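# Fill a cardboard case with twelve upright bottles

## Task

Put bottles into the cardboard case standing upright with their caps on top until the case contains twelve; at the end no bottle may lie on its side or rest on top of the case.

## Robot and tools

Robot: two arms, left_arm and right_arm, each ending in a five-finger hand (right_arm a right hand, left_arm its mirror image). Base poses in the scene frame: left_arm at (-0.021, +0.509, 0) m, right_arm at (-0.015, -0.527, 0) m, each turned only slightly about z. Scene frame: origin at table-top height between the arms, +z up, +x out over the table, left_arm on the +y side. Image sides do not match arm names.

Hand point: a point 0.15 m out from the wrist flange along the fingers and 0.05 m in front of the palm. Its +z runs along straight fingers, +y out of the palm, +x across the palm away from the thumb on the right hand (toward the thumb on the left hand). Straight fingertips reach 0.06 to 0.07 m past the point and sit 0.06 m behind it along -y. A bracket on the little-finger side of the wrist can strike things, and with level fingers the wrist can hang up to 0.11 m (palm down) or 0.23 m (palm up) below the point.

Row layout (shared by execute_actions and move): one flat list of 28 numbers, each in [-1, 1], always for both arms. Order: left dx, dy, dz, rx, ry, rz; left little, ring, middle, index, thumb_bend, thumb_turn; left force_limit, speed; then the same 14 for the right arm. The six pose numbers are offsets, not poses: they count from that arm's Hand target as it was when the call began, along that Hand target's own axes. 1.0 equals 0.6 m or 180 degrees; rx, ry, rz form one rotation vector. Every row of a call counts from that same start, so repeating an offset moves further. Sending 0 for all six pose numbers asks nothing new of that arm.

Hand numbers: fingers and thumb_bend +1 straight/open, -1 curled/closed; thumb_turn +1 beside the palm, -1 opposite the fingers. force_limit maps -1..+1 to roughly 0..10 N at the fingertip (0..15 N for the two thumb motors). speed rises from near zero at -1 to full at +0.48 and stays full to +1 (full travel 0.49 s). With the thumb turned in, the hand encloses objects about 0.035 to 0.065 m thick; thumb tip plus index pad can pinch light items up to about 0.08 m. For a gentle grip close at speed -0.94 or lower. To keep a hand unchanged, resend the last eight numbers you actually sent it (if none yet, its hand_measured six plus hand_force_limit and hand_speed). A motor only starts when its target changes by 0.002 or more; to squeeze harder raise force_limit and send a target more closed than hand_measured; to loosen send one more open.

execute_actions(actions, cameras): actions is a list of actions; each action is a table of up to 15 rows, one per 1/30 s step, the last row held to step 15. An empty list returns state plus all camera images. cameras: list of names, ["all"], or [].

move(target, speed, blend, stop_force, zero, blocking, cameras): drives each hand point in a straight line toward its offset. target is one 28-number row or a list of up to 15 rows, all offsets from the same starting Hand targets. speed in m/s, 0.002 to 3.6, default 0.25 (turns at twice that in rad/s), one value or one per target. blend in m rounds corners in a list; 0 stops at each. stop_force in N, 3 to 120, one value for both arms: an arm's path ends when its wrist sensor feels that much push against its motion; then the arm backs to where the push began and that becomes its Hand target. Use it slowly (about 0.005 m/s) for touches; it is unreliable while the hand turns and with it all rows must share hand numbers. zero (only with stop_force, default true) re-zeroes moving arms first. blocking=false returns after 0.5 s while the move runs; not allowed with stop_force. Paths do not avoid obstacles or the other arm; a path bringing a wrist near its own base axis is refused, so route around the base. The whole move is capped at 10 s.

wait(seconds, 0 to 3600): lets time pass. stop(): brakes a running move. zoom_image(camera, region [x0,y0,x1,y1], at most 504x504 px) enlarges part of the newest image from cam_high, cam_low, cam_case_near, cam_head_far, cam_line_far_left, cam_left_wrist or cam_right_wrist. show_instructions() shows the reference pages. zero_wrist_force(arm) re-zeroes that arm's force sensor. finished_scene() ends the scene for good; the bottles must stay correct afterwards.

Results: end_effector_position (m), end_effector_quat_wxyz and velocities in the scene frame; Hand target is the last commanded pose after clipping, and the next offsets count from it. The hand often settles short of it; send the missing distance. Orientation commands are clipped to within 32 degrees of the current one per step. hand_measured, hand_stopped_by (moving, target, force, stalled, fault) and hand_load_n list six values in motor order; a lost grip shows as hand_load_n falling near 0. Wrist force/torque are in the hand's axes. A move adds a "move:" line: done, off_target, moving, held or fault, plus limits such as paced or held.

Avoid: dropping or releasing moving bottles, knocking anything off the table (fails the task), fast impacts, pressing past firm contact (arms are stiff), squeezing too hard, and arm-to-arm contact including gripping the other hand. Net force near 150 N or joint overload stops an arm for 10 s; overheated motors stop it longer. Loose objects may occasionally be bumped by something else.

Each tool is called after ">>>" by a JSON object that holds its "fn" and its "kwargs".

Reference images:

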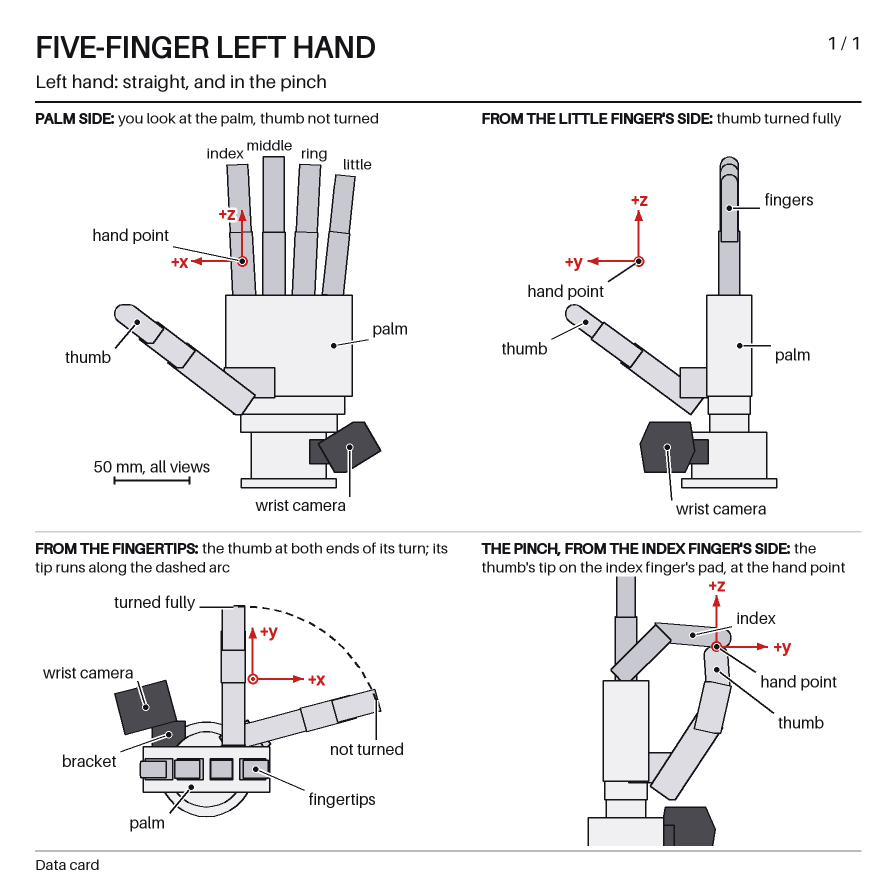

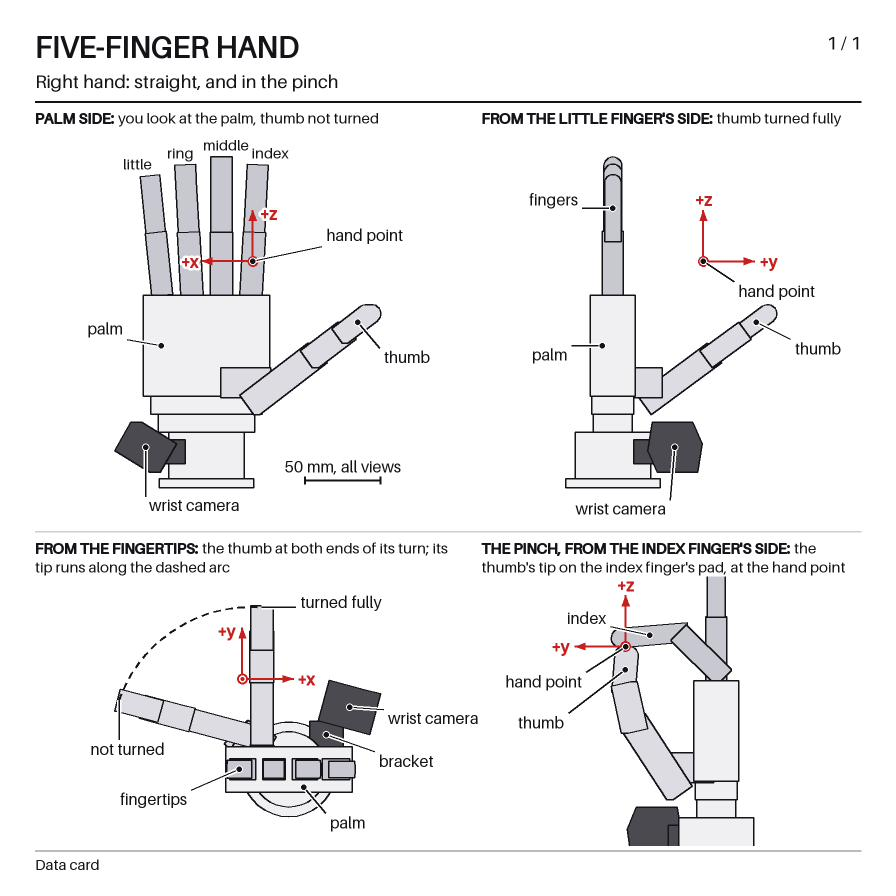

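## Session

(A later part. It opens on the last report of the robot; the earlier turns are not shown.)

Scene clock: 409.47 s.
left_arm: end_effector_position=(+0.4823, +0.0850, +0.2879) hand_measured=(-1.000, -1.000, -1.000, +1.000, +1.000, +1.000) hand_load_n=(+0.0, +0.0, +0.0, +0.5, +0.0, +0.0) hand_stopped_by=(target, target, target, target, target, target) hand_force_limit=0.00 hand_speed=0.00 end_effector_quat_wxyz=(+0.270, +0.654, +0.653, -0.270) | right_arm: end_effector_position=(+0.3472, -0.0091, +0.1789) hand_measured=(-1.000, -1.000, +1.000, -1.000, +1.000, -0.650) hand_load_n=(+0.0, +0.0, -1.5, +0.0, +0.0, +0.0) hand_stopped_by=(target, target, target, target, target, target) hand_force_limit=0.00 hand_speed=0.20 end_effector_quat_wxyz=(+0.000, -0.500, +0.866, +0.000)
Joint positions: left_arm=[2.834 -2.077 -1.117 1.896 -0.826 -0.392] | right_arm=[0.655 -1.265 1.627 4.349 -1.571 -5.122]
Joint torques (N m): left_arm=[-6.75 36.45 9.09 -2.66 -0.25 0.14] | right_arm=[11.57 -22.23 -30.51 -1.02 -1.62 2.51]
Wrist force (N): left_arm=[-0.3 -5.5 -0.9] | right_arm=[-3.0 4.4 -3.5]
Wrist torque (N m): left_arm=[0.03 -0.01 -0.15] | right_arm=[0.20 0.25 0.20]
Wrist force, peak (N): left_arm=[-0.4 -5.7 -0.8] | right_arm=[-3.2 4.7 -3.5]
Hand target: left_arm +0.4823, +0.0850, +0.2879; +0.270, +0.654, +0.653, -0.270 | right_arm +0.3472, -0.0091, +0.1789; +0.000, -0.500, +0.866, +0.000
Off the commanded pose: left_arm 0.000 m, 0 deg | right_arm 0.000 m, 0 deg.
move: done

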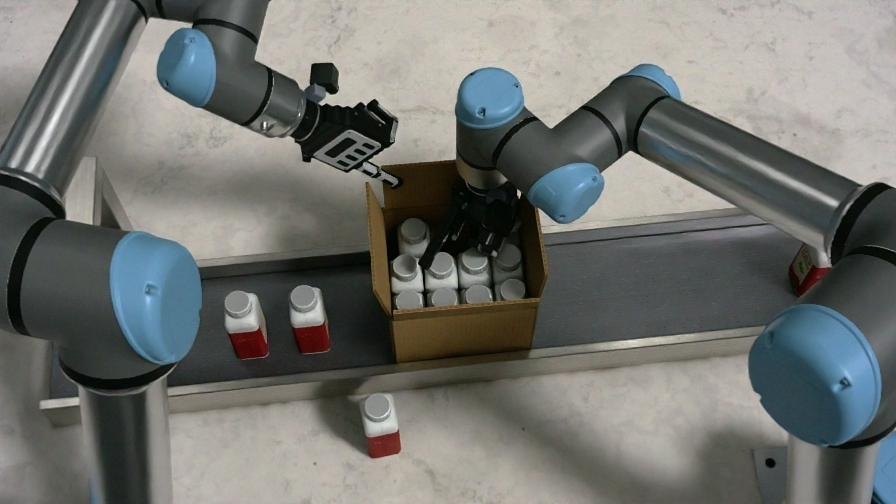

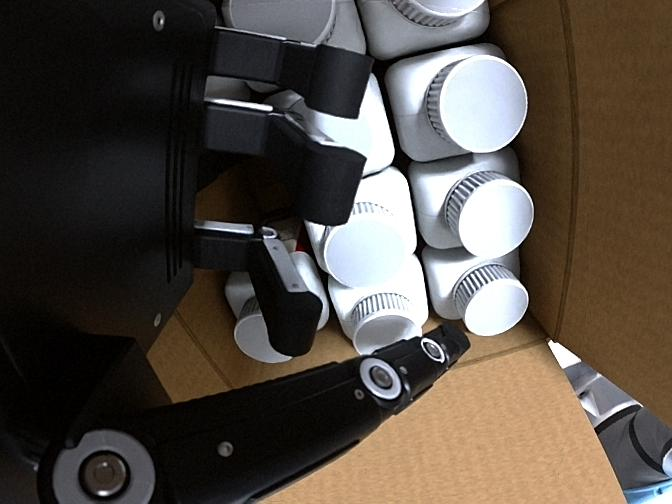

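>>> {"fn": "move", "kwargs": {"target": [0,0,0,0,0,0,-1,-1,-1,1,1,1,0,0,0.00866,-0.005,0,0,0,0,-1,-1,1,-1,1,-0.65,0,0.2], "speed": 0.01, "stop_force": 9, "cameras": ["cam_case_near","cam_right_wrist"]}}

>>> {"fn": "zoom_image", "kwargs": {"camera": "cam_right_wrist", "region": [180, 180, 460, 380]}}

Scene clock: 411.60 s.
left_arm: end_effector_position=(+0.4823, +0.0850, +0.2879) hand_measured=(-1.000, -1.000, -1.000, +1.000, +1.000, +1.000) hand_load_n=(+0.0, +0.0, +0.0, +0.5, +0.0, +0.0) hand_stopped_by=(target, target, target, target, target, target) hand_force_limit=0.00 hand_speed=0.00 end_effector_quat_wxyz=(+0.270, +0.654, +0.653, -0.270) | right_arm: end_effector_position=(+0.3472, -0.0151, +0.1789) hand_measured=(-1.000, -1.000, +1.000, -1.000, +1.000, -0.650) hand_load_n=(+0.0, +0.0, -2.0, +0.0, +0.0, +0.0) hand_stopped_by=(target, target, target, target, target, target) hand_force_limit=0.00 hand_speed=0.20 end_effector_quat_wxyz=(+0.000, -0.500, +0.866, +0.000)
Joint positions: left_arm=[2.834 -2.077 -1.117 1.896 -0.826 -0.392] | right_arm=[0.647 -1.275 1.641 4.346 -1.571 -5.13]
Joint torques (N m): left_arm=[-7.39 36.53 8.85 -2.67 -0.44 0.14] | right_arm=[12.38 -22.25 -29.78 -0.87 -0.53 2.4]
Wrist force (N): left_arm=[-0.4 -5.7 -0.7] | right_arm=[-4.1 4.6 -3.5]
Wrist torque (N m): left_arm=[-0.02 0.02 -0.15] | right_arm=[0.18 0.18 0.14]
Wrist force, peak (N): left_arm=[-0.4 -5.6 -1.0] | right_arm=[-5.2 5.5 -3.6]
Hand target: left_arm +0.4823, +0.0850, +0.2879; +0.270, +0.654, +0.653, -0.270 | right_arm +0.3472, -0.0151, +0.1789; +0.000, -0.500, +0.866, +0.000
Off the commanded pose: left_arm 0.000 m, 0 deg | right_arm 0.000 m, 0 deg.
move: done

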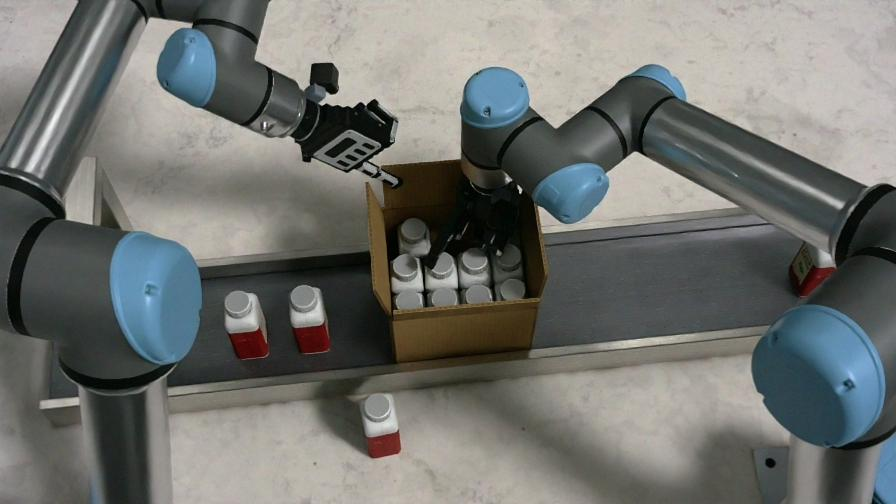

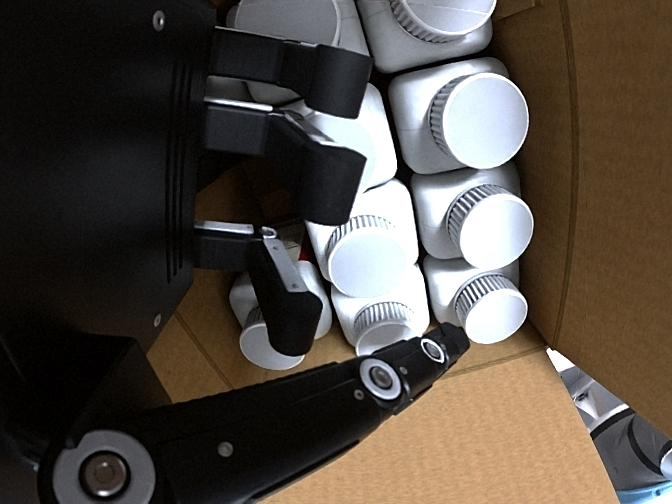

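Scaled by 1.800 from the camera's image (finer frame: 960x720).

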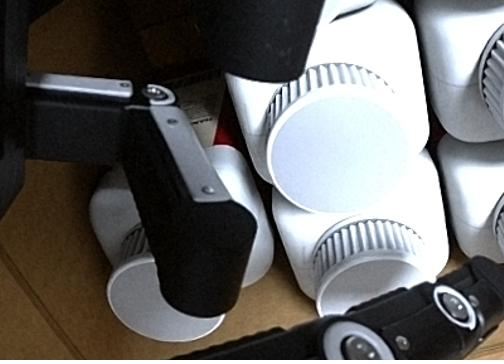

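>>> {"fn": "move", "kwargs": {"target": [0,0,0,0,0,0,-1,-1,-1,1,1,1,0,0,0.00433,-0.0025,0,0,0,0,-1,-1,1,-1,1,-0.65,0,0.2], "speed": 0.01, "stop_force": 8, "zero": false}}

>>> {"fn": "move", "kwargs": {"target": [[0,0,0,0,0,0,-1,-1,-1,1,1,1,0,0,-0.0217,0.0125,0,0,0,0,-1,-1,1,-1,1,-0.65,0,0.2],[0,0,0,0,0,0,-1,-1,-1,1,1,1,0,0,-0.0217,0.0125,-0.43,0,0,0,-1,-1,1,-1,1,-0.65,0,0.2],[0,0,0,0,0,0,-1,-1,-1,1,1,1,0,0,0.217,-0.125,-0.43,0,0,0,-1,-1,1,-1,1,-0.65,0,0.2]], "speed": [0.03,0.2,0.4], "blend": [0,0.02,0], "cameras": ["cam_case_near","cam_right_wrist"]}}

>>> {"fn": "zoom_image", "kwargs": {"camera": "cam_case_near", "region": [360, 140, 560, 370]}}

Scene clock: 413.27 s.
left_arm: end_effector_position=(+0.4823, +0.0850, +0.2879) hand_measured=(-1.000, -1.000, -1.000, +1.000, +1.000, +1.000) hand_load_n=(+0.0, +0.0, +0.0, +0.0, +0.0, +0.0) hand_stopped_by=(target, target, target, target, target, target) hand_force_limit=0.00 hand_speed=0.00 end_effector_quat_wxyz=(+0.270, +0.654, +0.653, -0.270) | right_arm: end_effector_position=(+0.3472, -0.0181, +0.1790) hand_measured=(-1.000, -1.000, +1.000, -1.000, +1.000, -0.650) hand_load_n=(+0.0, +0.0, -3.0, +0.0, +0.0, +0.0) hand_stopped_by=(target, target, target, target, target, target) hand_force_limit=0.00 hand_speed=0.20 end_effector_quat_wxyz=(+0.000, -0.499, +0.866, +0.000)
Joint positions: left_arm=[2.834 -2.077 -1.117 1.896 -0.826 -0.392] | right_arm=[0.643 -1.28 1.648 4.344 -1.571 -5.134]
Joint torques (N m): left_arm=[-6.83 36.45 9.4 -2.69 -0.41 0.19] | right_arm=[4.61 -22.91 -29.74 -0.74 0.07 2.66]
Wrist force (N): left_arm=[-0.2 -5.3 -0.8] | right_arm=[-5.5 6.2 -2.6]
Wrist torque (N m): left_arm=[0.04 -0.01 -0.16] | right_arm=[0.22 0.21 0.10]
Wrist force, peak (N): left_arm=[-0.4 -5.7 -0.9] | right_arm=[-5.9 6.2 -2.8]
Hand target: left_arm +0.4823, +0.0850, +0.2879; +0.270, +0.654, +0.653, -0.270 | right_arm +0.3472, -0.0181, +0.1789; +0.000, -0.500, +0.866, +0.000
Off the commanded pose: left_arm 0.000 m, 0 deg | right_arm 0.000 m, 0 deg.
move: done

Scene clock: 416.20 s.
left_arm: end_effector_position=(+0.4823, +0.0850, +0.2879) hand_measured=(-1.000, -1.000, -1.000, +1.000, +1.000, +1.000) hand_load_n=(+0.0, +0.0, +0.0, +0.0, -0.5, +0.0) hand_stopped_by=(target, target, target, target, target, target) hand_force_limit=0.00 hand_speed=0.00 end_effector_quat_wxyz=(+0.270, +0.654, +0.653, -0.270) | right_arm: end_effector_position=(+0.3468, -0.1684, +0.4368) hand_measured=(-1.000, -1.000, +1.000, -1.000, +1.000, -0.650) hand_load_n=(+0.0, +0.0, +0.0, +0.0, +0.0, +0.0) hand_stopped_by=(target, target, target, target, target, target) hand_force_limit=0.00 hand_speed=0.20 end_effector_quat_wxyz=(+0.000, -0.499, +0.866, +0.000) end_effector_velocity=(-0.001, -0.001, +0.000) end_effector_angular_velocity=(-0.001, +0.002, +0.005)
Joint positions: left_arm=[2.834 -2.077 -1.117 1.896 -0.826 -0.392] | right_arm=[0.396 -1.566 1.31 4.967 -1.57 -5.381]
Joint velocities: left_arm=[within noise] | right_arm=[-0.001 -0.001 0.002 0.001 0 -0.006]
Joint torques (N m): left_arm=[-6.93 36.6 9.63 -2.71 -0.43 0.26] | right_arm=[-15.48 -33.73 -13.63 -1.07 -1.49 -2.01]
Wrist force (N): left_arm=[-0.4 -5.5 -0.9] | right_arm=[0.2 2.1 -4.0]
Wrist torque (N m): left_arm=[0.02 0.01 -0.16] | right_arm=[0.11 0.10 0.23]
Wrist force, peak (N): left_arm=[-0.5 -5.8 -0.8] | right_arm=[-5.4 5.9 -2.4]
Hand target: left_arm +0.4823, +0.0850, +0.2879; +0.270, +0.654, +0.653, -0.270 | right_arm +0.3467, -0.1685, +0.4369; +0.000, -0.500, +0.866, +0.000
Off the commanded pose: left_arm 0.000 m, 0 deg | right_arm 0.000 m, 0 deg.
move: done

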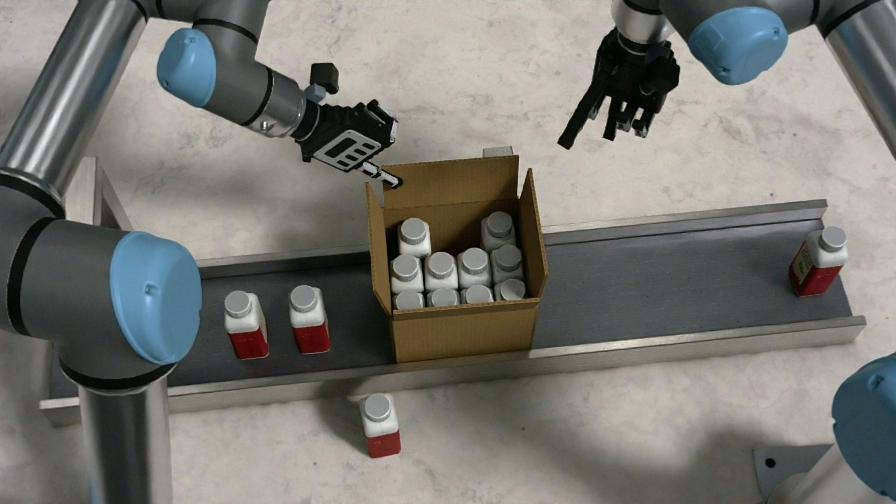

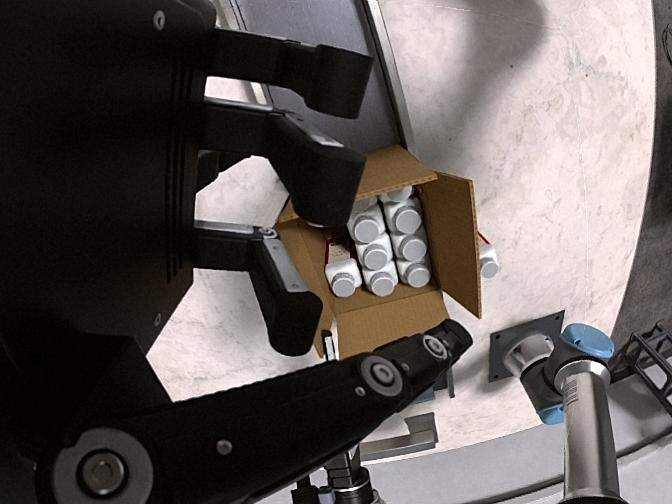

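Scaled by 2.191 from the camera's image (finer frame: 1280x720).

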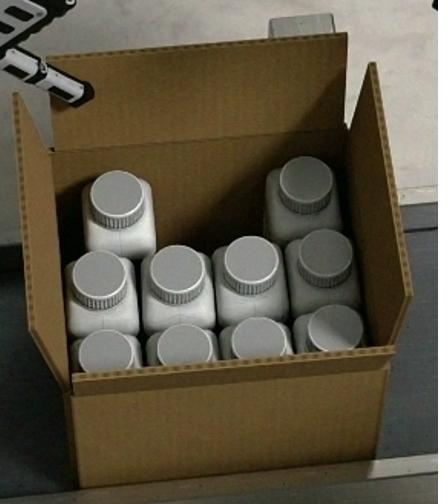

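>>> {"fn": "zoom_image", "kwargs": {"camera": "cam_case_near", "region": [450, 190, 560, 290]}}

Scaled by 4.582 from the camera's image (finer frame: 1280x720).

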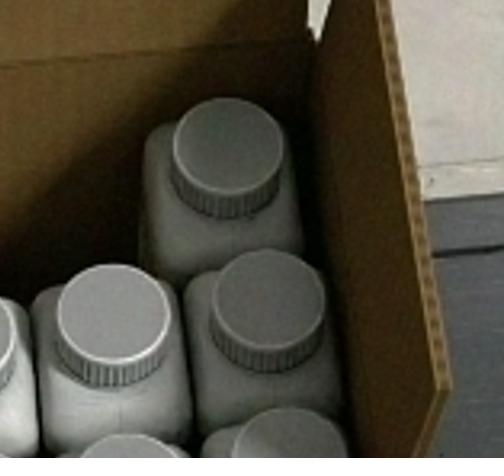

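>>> {"fn": "move", "kwargs": {"target": [[0,0,0,0,0,0,-1,-1,-1,1,1,1,0,0,-0.2465,0.1414,0,0,0,0,-1,-1,1,-1,1,-0.65,0,0.2],[0,0,0,0,0,0,-1,-1,-1,1,1,1,0,0,-0.2465,0.1414,0.39,0,0,0,-1,-1,1,-1,1,-0.65,0,0.2]], "speed": [0.3,0.2], "blend": [0.01,0]}}

>>> {"fn": "move", "kwargs": {"target": [0,0,0,0,0,0,-1,-1,-1,1,1,1,0,0,0,0,0.0398,0,0,0,-1,-1,1,-1,1,-0.65,0,0.2], "speed": 0.03, "stop_force": 3, "cameras": ["cam_right_wrist"]}}

Scene clock: 419.43 s.
left_arm: end_effector_position=(+0.4823, +0.0850, +0.2879) hand_measured=(-1.000, -1.000, -1.000, +1.000, +1.000, +1.000) hand_load_n=(+0.0, +0.0, +0.0, +0.5, +0.0, +0.0) hand_stopped_by=(target, target, target, target, target, target) hand_force_limit=0.00 hand_speed=0.00 end_effector_quat_wxyz=(+0.270, +0.654, +0.653, -0.270) | right_arm: end_effector_position=(+0.3476, +0.0022, +0.2030) hand_measured=(-1.000, -1.000, +1.000, -1.000, +1.000, -0.650) hand_load_n=(+0.0, +0.0, +0.0, +0.0, +0.0, +0.0) hand_stopped_by=(target, target, target, target, target, target) hand_force_limit=0.00 hand_speed=0.20 end_effector_quat_wxyz=(+0.000, -0.499, +0.866, +0.000)
Joint positions: left_arm=[2.834 -2.077 -1.117 1.896 -0.826 -0.392] | right_arm=[0.67 -1.263 1.56 4.415 -1.571 -5.107]
Joint torques (N m): left_arm=[-6.67 36.84 9.43 -2.63 -0.53 0.22] | right_arm=[-14.45 -44.03 -14.38 -4.1 0.76 2.46]
Wrist force (N): left_arm=[-0.1 -5.5 -0.7] | right_arm=[0.0 2.1 -3.5]
Wrist torque (N m): left_arm=[0.00 -0.02 -0.14] | right_arm=[0.07 0.11 0.32]
Wrist force, peak (N): left_arm=[-0.5 -5.7 -0.8] | right_arm=[-2.2 3.9 -4.9]
Hand target: left_arm +0.4823, +0.0850, +0.2879; +0.270, +0.654, +0.653, -0.270 | right_arm +0.3475, +0.0021, +0.2030; +0.000, -0.500, +0.866, +0.000
Off the commanded pose: left_arm 0.000 m, 0 deg | right_arm 0.000 m, 0 deg.
move: done

Scene clock: 421.33 s.
left_arm: end_effector_position=(+0.4823, +0.0850, +0.2879) hand_measured=(-1.000, -1.000, -1.000, +1.000, +1.000, +1.000) hand_load_n=(+0.0, +0.0, +0.0, +0.5, +0.0, +0.0) hand_stopped_by=(target, target, target, target, target, target) hand_force_limit=0.00 hand_speed=0.00 end_effector_quat_wxyz=(+0.270, +0.654, +0.653, -0.270) | right_arm: end_effector_position=(+0.3476, +0.0021, +0.1791) hand_measured=(-1.000, -1.000, +1.000, -1.000, +1.000, -0.650) hand_load_n=(+0.0, +0.0, +0.0, +0.0, +0.0, +0.0) hand_stopped_by=(target, target, target, target, target, target) hand_force_limit=0.00 hand_speed=0.20 end_effector_quat_wxyz=(+0.000, -0.499, +0.866, +0.000)
Joint positions: left_arm=[2.834 -2.077 -1.117 1.896 -0.826 -0.392] | right_arm=[0.67 -1.245 1.6 4.357 -1.571 -5.107]
Joint torques (N m): left_arm=[-6.97 36.69 9.73 -2.71 -0.61 0.24] | right_arm=[-7.79 -46.95 -30.56 -2.13 -0.59 2.48]
Wrist force (N): left_arm=[-0.4 -5.4 -0.6] | right_arm=[0.2 2.6 -3.8]
Wrist torque (N m): left_arm=[0.02 0.03 -0.17] | right_arm=[0.17 0.11 0.35]
Wrist force, peak (N): left_arm=[-0.5 -5.6 -0.7] | right_arm=[-0.1 2.6 -4.4]
Hand target: left_arm +0.4823, +0.0850, +0.2879; +0.270, +0.654, +0.653, -0.270 | right_arm +0.3476, +0.0022, +0.1791; +0.000, -0.500, +0.866, +0.000
Off the commanded pose: left_arm 0.000 m, 0 deg | right_arm 0.000 m, 0 deg.
move: done

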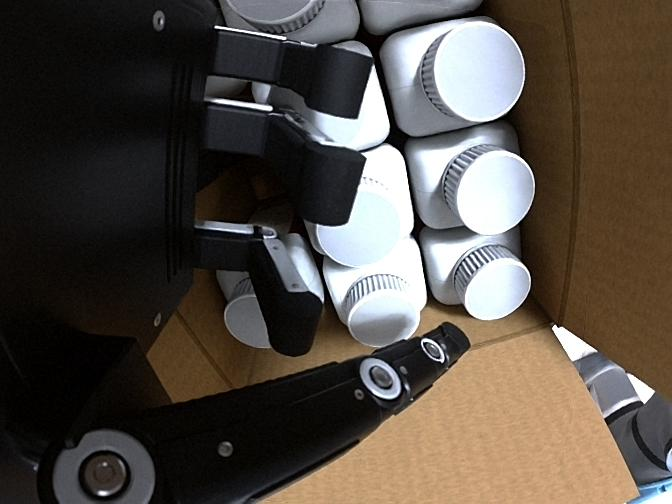

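>>> {"fn": "move", "kwargs": {"target": [0,0,0,0,0,0,-1,-1,-1,1,1,1,0,0,0.0319,-0.0184,0,0,0,0,-1,-1,1,-1,1,-0.65,0,0.2], "speed": 0.012, "stop_force": 9, "cameras": ["cam_right_wrist"]}}

>>> {"fn": "move", "kwargs": {"target": [0,0,0,0,0,0,-1,-1,-1,1,1,1,0,0,0.00577,-0.00333,0,0,0,0,-1,-1,1,-1,1,-0.65,0,0.2], "speed": 0.008, "stop_force": 10, "zero": false}}

Scene clock: 424.23 s.
left_arm: end_effector_position=(+0.4823, +0.0850, +0.2879) hand_measured=(-1.000, -1.000, -1.000, +1.000, +1.000, +1.000) hand_load_n=(+0.0, +0.0, +0.0, +0.5, +0.0, +0.0) hand_stopped_by=(target, target, target, target, target, target) hand_force_limit=0.00 hand_speed=0.00 end_effector_quat_wxyz=(+0.270, +0.654, +0.653, -0.270) | right_arm: end_effector_position=(+0.3475, -0.0184, +0.1791) hand_measured=(-1.000, -1.000, +1.000, -1.000, +1.000, -0.650) hand_load_n=(+0.0, +0.0, -2.5, +0.0, +0.0, +0.0) hand_stopped_by=(target, target, target, target, target, target) hand_force_limit=0.00 hand_speed=0.20 end_effector_quat_wxyz=(+0.000, -0.500, +0.866, +0.000)
Joint positions: left_arm=[2.834 -2.077 -1.117 1.896 -0.826 -0.392] | right_arm=[0.642 -1.281 1.648 4.344 -1.571 -5.135]
Joint torques (N m): left_arm=[-6.72 37.11 9.35 -2.68 -0.68 0.24] | right_arm=[10.4 -20.46 -30.24 -0.21 -2.56 2.84]
Wrist force (N): left_arm=[-0.4 -5.4 -0.7] | right_arm=[-5.5 5.8 -3.6]
Wrist torque (N m): left_arm=[0.03 0.02 -0.16] | right_arm=[0.21 0.13 0.04]
Wrist force, peak (N): left_arm=[-0.3 -5.7 -0.9] | right_arm=[-10.5 7.3 -2.8]
Hand target: left_arm +0.4823, +0.0850, +0.2879; +0.270, +0.654, +0.653, -0.270 | right_arm +0.3475, -0.0184, +0.1791; +0.000, -0.500, +0.866, +0.000 (not the last commanded pose)
Off the commanded pose: left_arm 0.000 m, 0 deg | right_arm 0.002 m, 0 deg.
move: contact (right_arm)

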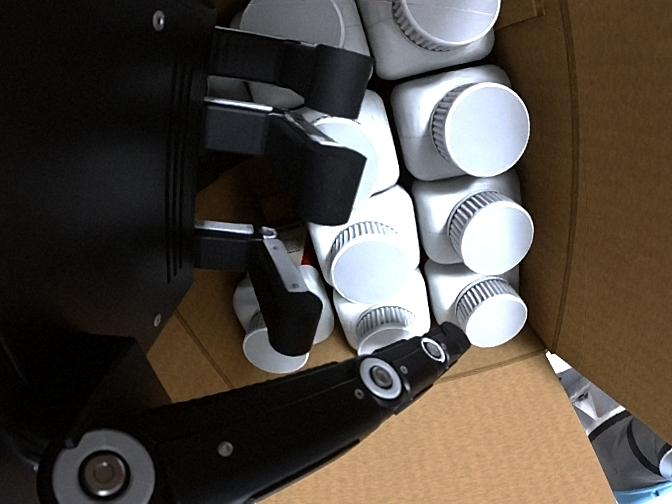

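Scene clock: 425.37 s.
left_arm: end_effector_position=(+0.4823, +0.0850, +0.2879) hand_measured=(-1.000, -1.000, -1.000, +1.000, +1.000, +1.000) hand_load_n=(+0.0, +0.0, +0.0, +0.0, +0.0, +0.0) hand_stopped_by=(target, target, target, target, target, target) hand_force_limit=0.00 hand_speed=0.00 end_effector_quat_wxyz=(+0.270, +0.654, +0.653, -0.270) | right_arm: end_effector_position=(+0.3474, -0.0188, +0.1790) hand_measured=(-1.000, -1.000, +1.000, -1.000, +1.000, -0.650) hand_load_n=(+0.0, +0.0, -3.0, +0.5, +0.0, +0.0) hand_stopped_by=(target, target, target, target, target, target) hand_force_limit=0.00 hand_speed=0.20 end_effector_quat_wxyz=(+0.000, -0.499, +0.866, +0.000)
Joint positions: left_arm=[2.834 -2.077 -1.117 1.896 -0.826 -0.392] | right_arm=[0.642 -1.281 1.649 4.344 -1.571 -5.135]
Joint torques (N m): left_arm=[-6.39 36.98 9.47 -2.64 -0.62 0.24] | right_arm=[9.22 -21.19 -28.47 0.11 -2.68 2.54]
Wrist force (N): left_arm=[-0.4 -5.5 -0.6] | right_arm=[-7.9 6.7 -3.3]
Wrist torque (N m): left_arm=[0.01 0.03 -0.16] | right_arm=[0.21 0.15 -0.10]
Wrist force, peak (N): left_arm=[-0.3 -5.7 -0.7] | right_arm=[-11.7 7.9 -3.1]
Hand target: left_arm +0.4823, +0.0850, +0.2879; +0.270, +0.654, +0.653, -0.270 | right_arm +0.3474, -0.0188, +0.1790; +0.000, -0.499, +0.866, +0.000 (not the last commanded pose)
Off the commanded pose: left_arm 0.000 m, 0 deg | right_arm 0.004 m, 0 deg.
move: contact (right_arm)

>>> {"fn": "move", "kwargs": {"target": [[0,0,0,0,0,0,-1,-1,-1,1,1,1,0,0,-0.0217,0.0125,0,0,0,0,-1,-1,1,-1,1,-0.65,0,0.2],[0,0,0,0,0,0,-1,-1,-1,1,1,1,0,0,-0.0217,0.0125,-0.42,0,0,0,-1,-1,1,-1,1,-0.65,0,0.2]], "speed": [0.03,0.3], "blend": [0,0]}}

>>> {"fn": "move", "kwargs": {"target": [0,0,0,0,0,0,-1,-1,-1,1,1,1,0,0,0.0318,0.0085,0,0,0,0.8333,-1,-1,-1,-0.5,1,-0.65,0,0.3], "speed": 0.5}}

Scene clock: 428.07 s.
left_arm: end_effector_position=(+0.4823, +0.0850, +0.2879) hand_measured=(-1.000, -1.000, -1.000, +1.000, +1.000, +1.000) hand_load_n=(+0.0, +0.0, +0.5, +0.5, +0.0, +0.0) hand_stopped_by=(target, target, target, target, target, target) hand_force_limit=0.00 hand_speed=0.00 end_effector_quat_wxyz=(+0.270, +0.654, +0.653, -0.270) | right_arm: end_effector_position=(+0.3474, -0.0039, +0.4309) hand_measured=(-1.000, -1.000, +1.000, -1.000, +1.000, -0.650) hand_load_n=(+0.0, +0.0, +0.0, +0.0, +0.0, +0.0) hand_stopped_by=(target, target, target, target, target, target) hand_force_limit=0.00 hand_speed=0.20 end_effector_quat_wxyz=(+0.000, -0.499, +0.866, +0.000)
Joint positions: left_arm=[2.834 -2.077 -1.117 1.896 -0.826 -0.392] | right_arm=[0.662 -1.277 0.989 5 -1.571 -5.115]
Joint torques (N m): left_arm=[-6.23 37.22 9.18 -2.65 -0.7 0.27] | right_arm=[11.79 -44.64 -31.37 -1.05 0.56 -1.95]
Wrist force (N): left_arm=[-0.4 -5.4 -0.7] | right_arm=[0.2 2.5 -3.9]
Wrist torque (N m): left_arm=[0.02 0.02 -0.16] | right_arm=[0.15 0.09 0.25]
Wrist force, peak (N): left_arm=[-0.3 -5.7 -0.7] | right_arm=[-8.2 6.7 -3.2]
Hand target: left_arm +0.4823, +0.0850, +0.2879; +0.270, +0.654, +0.653, -0.270 | right_arm +0.3473, -0.0039, +0.4310; +0.000, -0.499, +0.866, +0.000
Off the commanded pose: left_arm 0.000 m, 0 deg | right_arm 0.000 m, 0 deg.
move: done

Scene clock: 431.27 s.
left_arm: end_effector_position=(+0.4823, +0.0850, +0.2879) hand_measured=(-1.000, -1.000, -1.000, +1.000, +1.000, +1.000) hand_load_n=(+0.0, +0.0, +0.0, +0.5, +0.0, +0.0) hand_stopped_by=(target, target, target, target, target, target) hand_force_limit=0.00 hand_speed=0.00 end_effector_quat_wxyz=(+0.270, +0.654, +0.653, -0.270) | right_arm: end_effector_position=(+0.3333, -0.0177, +0.4309) hand_measured=(-1.000, -1.000, -1.000, -0.500, +1.000, -0.650) hand_load_n=(+0.0, +0.0, +0.0, +0.0, +0.0, +0.0) hand_stopped_by=(target, target, target, target, target, target) hand_force_limit=0.00 hand_speed=0.30 end_effector_quat_wxyz=(+0.000, +0.707, +0.707, +0.000) end_effector_velocity=(-0.001, -0.001, +0.001) end_effector_angular_velocity=(-0.001, +0.000, -0.005)
Joint positions: left_arm=[2.834 -2.077 -1.117 1.896 -0.826 -0.392] | right_arm=[0.879 -1.282 0.995 4.999 -1.571 -2.28]
Joint velocities: left_arm=[within noise] | right_arm=[0.001 -0.001 0 0.002 -0.001 0.006]
Joint torques (N m): left_arm=[-6.88 37.49 9.11 -2.63 -0.61 0.21] | right_arm=[-4.45 -47.23 -16.06 -4.12 0.64 2.77]
Wrist force (N): left_arm=[-0.4 -5.4 -0.7] | right_arm=[0.1 2.7 -3.9]
Wrist torque (N m): left_arm=[0.03 0.02 -0.17] | right_arm=[0.19 0.12 0.33]
Wrist force, peak (N): left_arm=[-0.3 -5.7 -0.9] | right_arm=[0.2 2.7 -4.2]
Hand target: left_arm +0.4823, +0.0850, +0.2879; +0.270, +0.654, +0.653, -0.270 | right_arm +0.3334, -0.0178, +0.4310; +0.000, +0.707, +0.707, +0.000
Off the commanded pose: left_arm 0.000 m, 0 deg | right_arm 0.000 m, 0 deg.
move: done

>>> {"fn": "move", "kwargs": {"target": [0,0,0,0,0,0,-1,-1,-1,1,1,1,0,0,0.013,0.0195,0.1683,0,0,0,1,1,1,1,0.5,-0.65,0,0.3], "speed": 0.25, "cameras": ["cam_right_wrist"]}}

>>> {"fn": "zoom_image", "kwargs": {"camera": "cam_right_wrist", "region": [250, 60, 450, 270]}}

Scene clock: 432.37 s.
left_arm: end_effector_position=(+0.4823, +0.0850, +0.2879) hand_measured=(-1.000, -1.000, -1.000, +1.000, +1.000, +1.000) hand_load_n=(+0.0, +0.0, +0.0, +0.5, +0.0, +0.0) hand_stopped_by=(target, target, target, target, target, target) hand_force_limit=0.00 hand_speed=0.00 end_effector_quat_wxyz=(+0.270, +0.654, +0.653, -0.270) | right_arm: end_effector_position=(+0.3452, -0.0100, +0.3300) hand_measured=(+1.000, +1.000, +1.000, +1.000, +0.500, -0.650) hand_load_n=(+0.0, +0.0, +0.0, +0.0, +0.0, +0.0) hand_stopped_by=(target, target, target, target, target, target) hand_force_limit=0.00 hand_speed=0.30 end_effector_quat_wxyz=(+0.000, +0.707, +0.707, +0.000)
Joint positions: left_arm=[2.834 -2.077 -1.117 1.896 -0.826 -0.392] | right_arm=[0.873 -1.289 1.266 4.735 -1.571 -2.286]
Joint torques (N m): left_arm=[-6.76 37.75 9.38 -2.56 -0.53 0.19] | right_arm=[3.94 -48.02 -15.2 -3.95 -1.48 0.98]
Wrist force (N): left_arm=[-0.4 -5.5 -0.7] | right_arm=[0.3 2.3 -3.9]
Wrist torque (N m): left_arm=[0.00 0.01 -0.16] | right_arm=[0.11 0.08 0.34]
Wrist force, peak (N): left_arm=[-0.2 -5.7 -0.8] | right_arm=[-0.1 2.5 -6.1]
Hand target: left_arm +0.4823, +0.0850, +0.2879; +0.270, +0.654, +0.653, -0.270 | right_arm +0.3451, -0.0100, +0.3300; +0.000, +0.707, +0.707, +0.000
Off the commanded pose: left_arm 0.000 m, 0 deg | right_arm 0.000 m, 0 deg.
move: done

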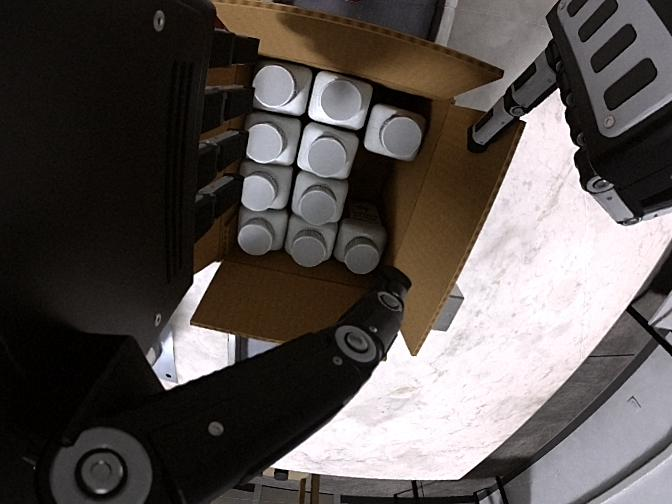

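Scaled by 2.400 from the camera's image (finer frame: 960x720).

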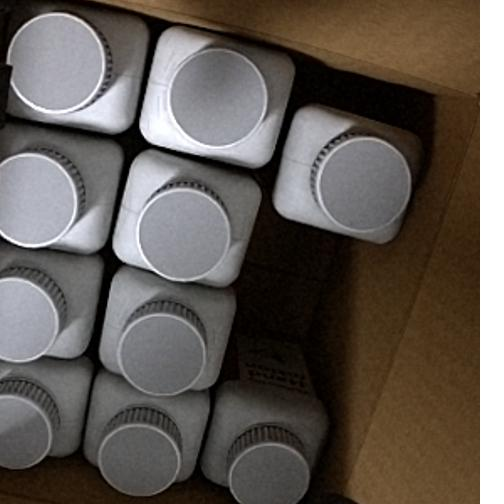

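>>> {"fn": "zoom_image", "kwargs": {"camera": "cam_right_wrist", "region": [320, 140, 420, 280]}}

Scaled by 3.600 from the camera's image (finer frame: 960x720).

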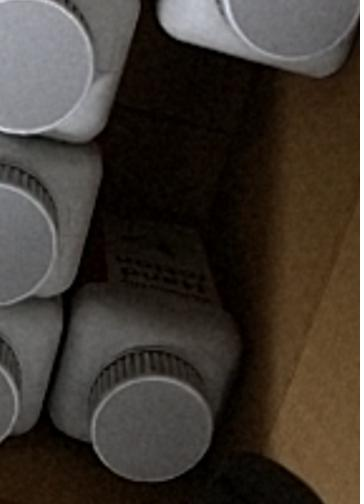

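>>> {"fn": "zoom_image", "kwargs": {"camera": "cam_right_wrist", "region": [330, 190, 400, 280]}}

>>> {"fn": "wait", "kwargs": {"seconds": 0.1, "cameras": ["cam_case_near","cam_right_wrist"]}}

>>> {"fn": "zoom_image", "kwargs": {"camera": "cam_case_near", "region": [750, 200, 880, 310]}}

Scaled by 5.600 from the camera's image (finer frame: 960x720).

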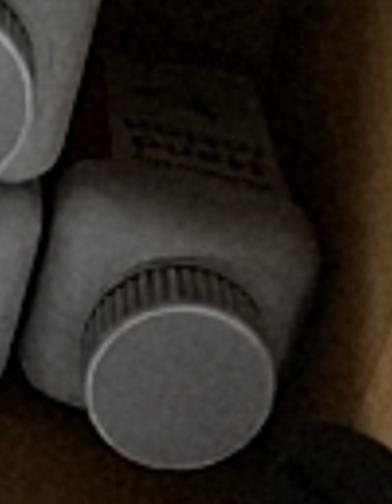

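Scene clock: 433.17 s.
left_arm: end_effector_position=(+0.4823, +0.0850, +0.2879) hand_measured=(-1.000, -1.000, -1.000, +1.000, +1.000, +1.000) hand_load_n=(+0.0, +0.0, +0.0, +0.0, +0.0, +0.0) hand_stopped_by=(target, target, target, target, target, target) hand_force_limit=0.00 hand_speed=0.00 end_effector_quat_wxyz=(+0.270, +0.654, +0.653, -0.270) | right_arm: end_effector_position=(+0.3451, -0.0100, +0.3300) hand_measured=(+1.000, +1.000, +1.000, +1.000, +0.500, -0.650) hand_load_n=(+0.0, +0.0, +0.0, +0.0, +0.0, +0.0) hand_stopped_by=(target, target, target, target, target, target) hand_force_limit=0.00 hand_speed=0.30 end_effector_quat_wxyz=(+0.000, +0.707, +0.707, +0.000)
Joint positions: left_arm=[2.834 -2.077 -1.117 1.896 -0.826 -0.392] | right_arm=[0.873 -1.29 1.266 4.735 -1.571 -2.286]
Joint torques (N m): left_arm=[-6.46 37.46 9.82 -2.54 -0.66 0.14] | right_arm=[12.59 -48.97 -14.57 -3.8 -1.3 2.45]
Wrist force (N): left_arm=[-0.2 -5.5 -0.8] | right_arm=[0.3 2.4 -3.8]
Wrist torque (N m): left_arm=[0.01 -0.01 -0.15] | right_arm=[0.12 0.07 0.34]
Wrist force, peak (N): left_arm=[-0.4 -5.6 -0.8] | right_arm=[0.2 2.7 -4.1]
Hand target: left_arm +0.4823, +0.0850, +0.2879; +0.270, +0.654, +0.653, -0.270 | right_arm +0.3451, -0.0100, +0.3300; +0.000, +0.707, +0.707, +0.000
Off the commanded pose: left_arm 0.000 m, 0 deg | right_arm 0.000 m, 0 deg.
wait: 0.10 s; at rest from the start

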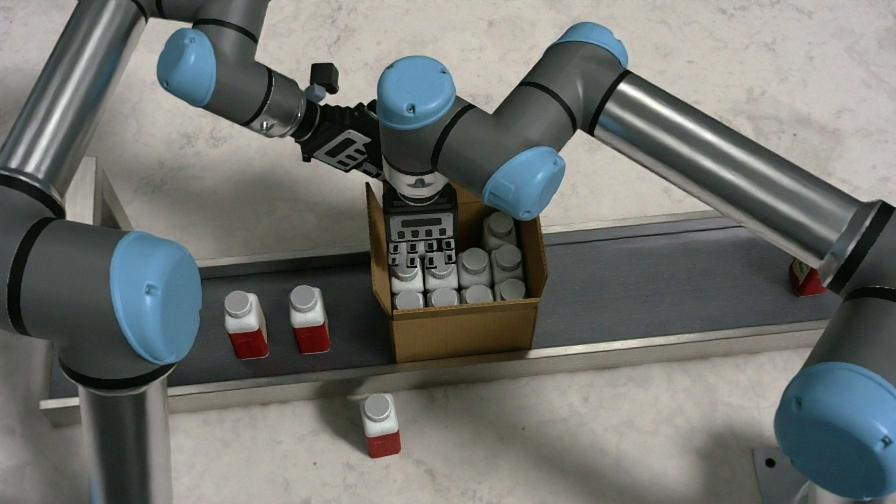

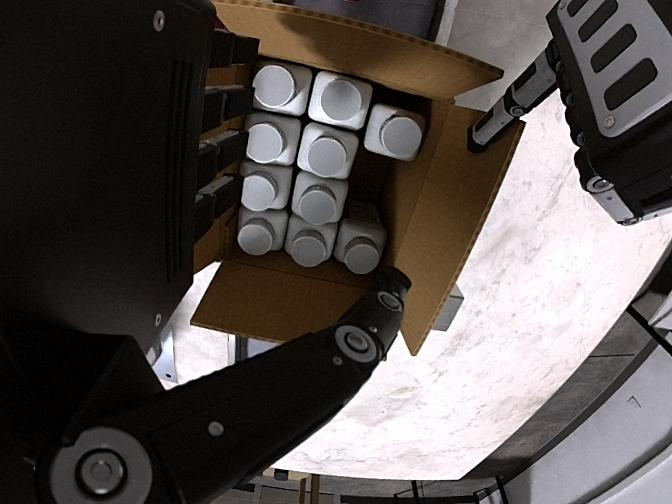

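Scaled by 3.877 from the camera's image (finer frame: 1280x720).

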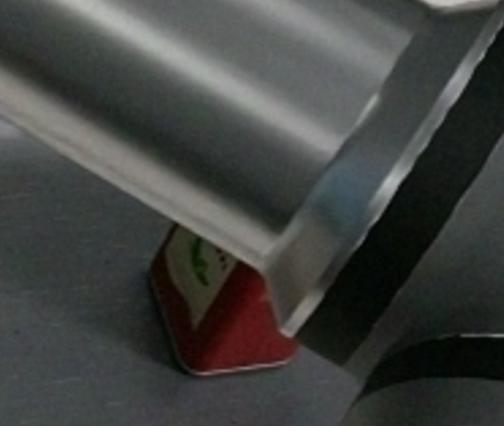

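>>> {"fn": "wait", "kwargs": {"seconds": 0.1, "cameras": ["cam_head_far","cam_line_far_left","cam_case_near","cam_right_wrist"]}}

>>> {"fn": "zoom_image", "kwargs": {"camera": "cam_head_far", "region": [300, 220, 460, 380]}}

Scene clock: 433.63 s.
left_arm: end_effector_position=(+0.4823, +0.0850, +0.2879) hand_measured=(-1.000, -1.000, -1.000, +1.000, +1.000, +1.000) hand_load_n=(+0.5, +0.0, +0.0, +0.5, +0.0, +0.0) hand_stopped_by=(target, target, target, target, target, target) hand_force_limit=0.00 hand_speed=0.00 end_effector_quat_wxyz=(+0.270, +0.654, +0.653, -0.270) | right_arm: end_effector_position=(+0.3451, -0.0100, +0.3300) hand_measured=(+1.000, +1.000, +1.000, +1.000, +0.500, -0.650) hand_load_n=(+0.0, +0.0, +0.0, +0.0, +0.0, +0.0) hand_stopped_by=(target, target, target, target, target, target) hand_force_limit=0.00 hand_speed=0.30 end_effector_quat_wxyz=(+0.000, +0.707, +0.707, +0.000)
Joint positions: left_arm=[2.834 -2.077 -1.117 1.896 -0.826 -0.392] | right_arm=[0.873 -1.29 1.266 4.735 -1.571 -2.286]
Joint torques (N m): left_arm=[-6.11 37.51 9.59 -2.65 -0.59 0.19] | right_arm=[12.93 -47.72 -14.8 -3.98 -1.15 2.67]
Wrist force (N): left_arm=[-0.4 -5.3 -0.6] | right_arm=[0.2 2.5 -3.8]
Wrist torque (N m): left_arm=[0.02 0.03 -0.16] | right_arm=[0.14 0.09 0.34]
Wrist force, peak (N): left_arm=[-0.5 -5.6 -0.8] | right_arm=[0.2 2.5 -4.1]
Hand target: left_arm +0.4823, +0.0850, +0.2879; +0.270, +0.654, +0.653, -0.270 | right_arm +0.3451, -0.0100, +0.3300; +0.000, +0.707, +0.707, +0.000
Off the commanded pose: left_arm 0.000 m, 0 deg | right_arm 0.000 m, 0 deg.
wait: 0.10 s; at rest from the start
Images, in order (width x height): cam_case_near 896x504, cam_head_far 896x504, cam_line_far_left 896x504, cam_right_wrist 672x504.

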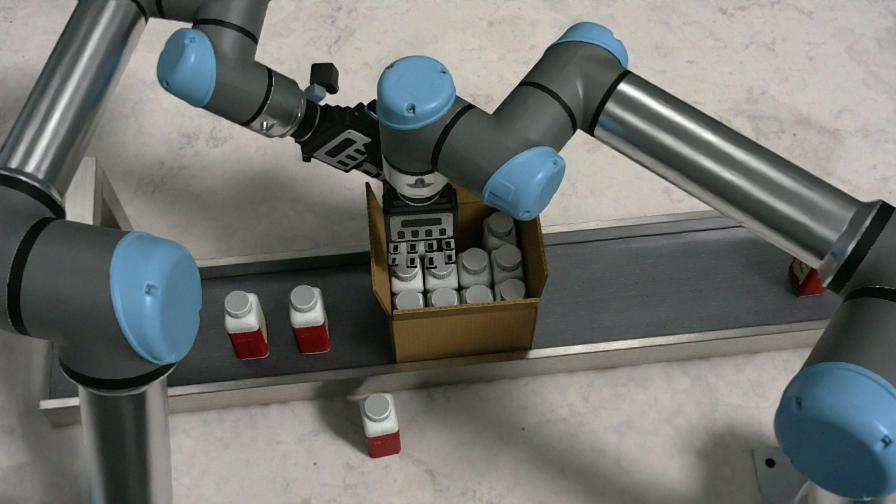

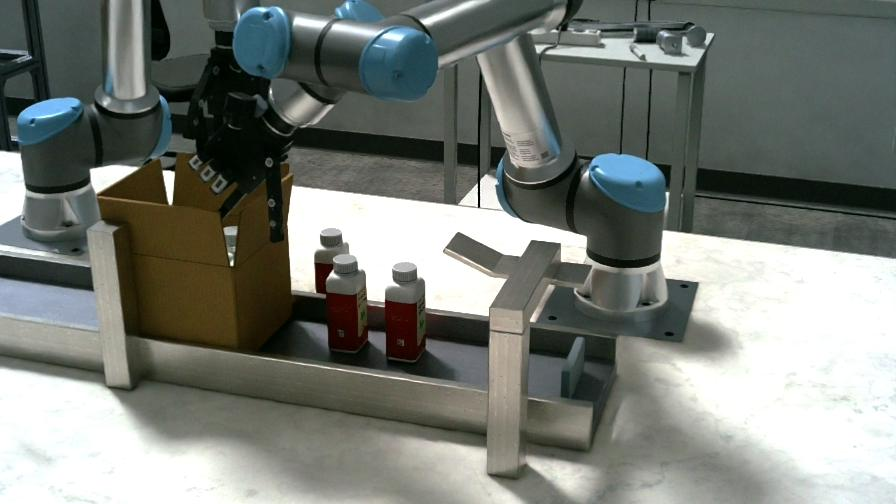

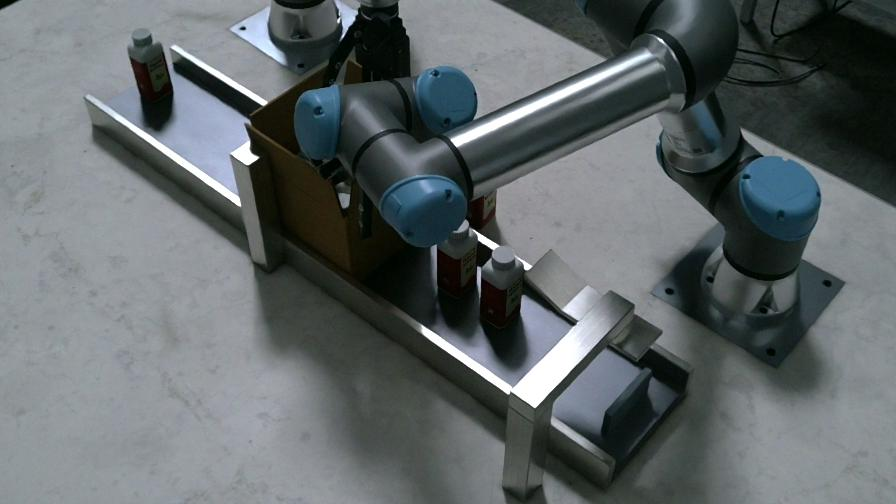

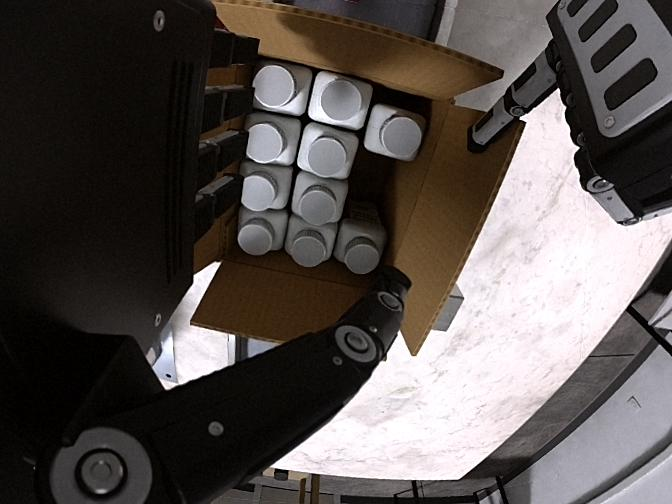

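Scaled by 3.150 from the camera's image (finer frame: 1280x720).

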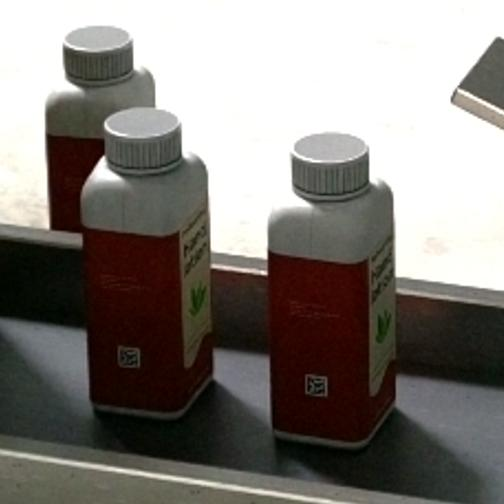

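>>> {"fn": "move", "kwargs": {"target": [[0,0,0,0,0,0,-1,-1,-1,1,1,1,0,0,0,0,-0.15,0,0,0,-1,-1,-1,1,1,-0.65,0,0.3],[0,0,0,0,0,0,-1,-1,-1,1,1,1,0,0,0,-0.02,-0.18,0,0,-0.5,-1,-1,-1,1,1,-0.65,0,0.3]], "speed": [0.3,0.5], "blend": [0.03,0]}}

>>> {"fn": "move", "kwargs": {"target": [0,0,0,0,0,0,-1,-1,-1,1,1,1,0,0,0,0,0,0,0,-0.5,-1,-1,-1,1,1,-0.65,0,0.3], "speed": 0.5}}

Scene clock: 437.27 s.
left_arm: end_effector_position=(+0.4823, +0.0850, +0.2879) hand_measured=(-1.000, -1.000, -1.000, +1.000, +1.000, +1.000) hand_load_n=(+0.0, +0.0, +0.0, +0.0, +0.0, +0.0) hand_stopped_by=(target, target, target, target, target, target) hand_force_limit=0.00 hand_speed=0.00 end_effector_quat_wxyz=(+0.270, +0.654, +0.653, -0.270) | right_arm: end_effector_position=(+0.3332, -0.0101, +0.4381) hand_measured=(-1.000, -1.000, -1.000, +1.000, +1.000, -0.650) hand_load_n=(+0.5, +0.0, +0.0, +0.0, +0.0, +0.0) hand_stopped_by=(target, target, target, target, target, target) hand_force_limit=0.00 hand_speed=0.30 end_effector_quat_wxyz=(+0.000, +0.001, +1.000, +0.000) end_effector_velocity=(-0.001, +0.001, +0.000) end_effector_angular_velocity=(+0.002, -0.001, +0.006)
Joint positions: left_arm=[2.834 -2.077 -1.117 1.896 -0.826 -0.392] | right_arm=[0.74 -1.425 1.154 4.982 -1.571 -3.99]
Joint velocities: left_arm=[within noise] | right_arm=[0.001 -0.001 0.001 -0.002 0.001 -0.005]
Joint torques (N m): left_arm=[-5.92 37.68 9.34 -2.63 -0.5 0.19] | right_arm=[11.2 -16.16 -12.02 -3.41 -0.98 -2.09]
Wrist force (N): left_arm=[-0.5 -5.6 -0.6] | right_arm=[0.4 2.4 -3.5]
Wrist torque (N m): left_arm=[-0.01 0.04 -0.17] | right_arm=[0.12 0.05 0.24]
Wrist force, peak (N): left_arm=[-0.3 -5.7 -0.9] | right_arm=[0.7 2.6 -5.9]
Hand target: left_arm +0.4823, +0.0850, +0.2879; +0.270, +0.654, +0.653, -0.270 | right_arm +0.3331, -0.0100, +0.4380; +0.000, +0.001, +1.000, +0.000
Off the commanded pose: left_arm 0.000 m, 0 deg | right_arm 0.000 m, 0 deg.
move: done

Scene clock: 439.43 s.
left_arm: end_effector_position=(+0.4823, +0.0850, +0.2879) hand_measured=(-1.000, -1.000, -1.000, +1.000, +1.000, +1.000) hand_load_n=(+0.0, +0.0, +0.0, +0.0, +0.0, +0.0) hand_stopped_by=(target, target, target, target, target, target) hand_force_limit=0.00 hand_speed=0.00 end_effector_quat_wxyz=(+0.270, +0.654, +0.653, -0.270) | right_arm: end_effector_position=(+0.3330, -0.0099, +0.4379) hand_measured=(-1.000, -1.000, -1.000, +1.000, +1.000, -0.650) hand_load_n=(+0.0, +0.0, +0.0, +0.0, +0.0, +0.0) hand_stopped_by=(target, target, target, target, target, target) hand_force_limit=0.00 hand_speed=0.30 end_effector_quat_wxyz=(+0.000, +0.707, -0.708, +0.000) end_effector_velocity=(+0.000, +0.000, +0.000) end_effector_angular_velocity=(+0.000, +0.000, +0.006)
Joint positions: left_arm=[2.834 -2.077 -1.117 1.896 -0.826 -0.392] | right_arm=[0.679 -1.211 0.88 5.043 -1.571 -5.621]
Joint velocities: left_arm=[within noise] | right_arm=[0 0.001 0 -0.001 0 -0.006]
Joint torques (N m): left_arm=[-6.28 37.61 9.38 -2.53 -0.66 0.08] | right_arm=[-12.93 -49.92 -17.42 -3.9 0.78 -2.16]
Wrist force (N): left_arm=[-0.3 -5.4 -0.4] | right_arm=[0.1 2.4 -3.8]
Wrist torque (N m): left_arm=[0.01 0.02 -0.16] | right_arm=[0.16 0.11 0.23]
Wrist force, peak (N): left_arm=[-0.3 -5.7 -0.9] | right_arm=[0.3 2.7 -3.9]
Hand target: left_arm +0.4823, +0.0850, +0.2879; +0.270, +0.654, +0.653, -0.270 | right_arm +0.3331, -0.0100, +0.4380; +0.000, +0.707, -0.707, +0.000
Off the commanded pose: left_arm 0.000 m, 0 deg | right_arm 0.000 m, 0 deg.
move: done


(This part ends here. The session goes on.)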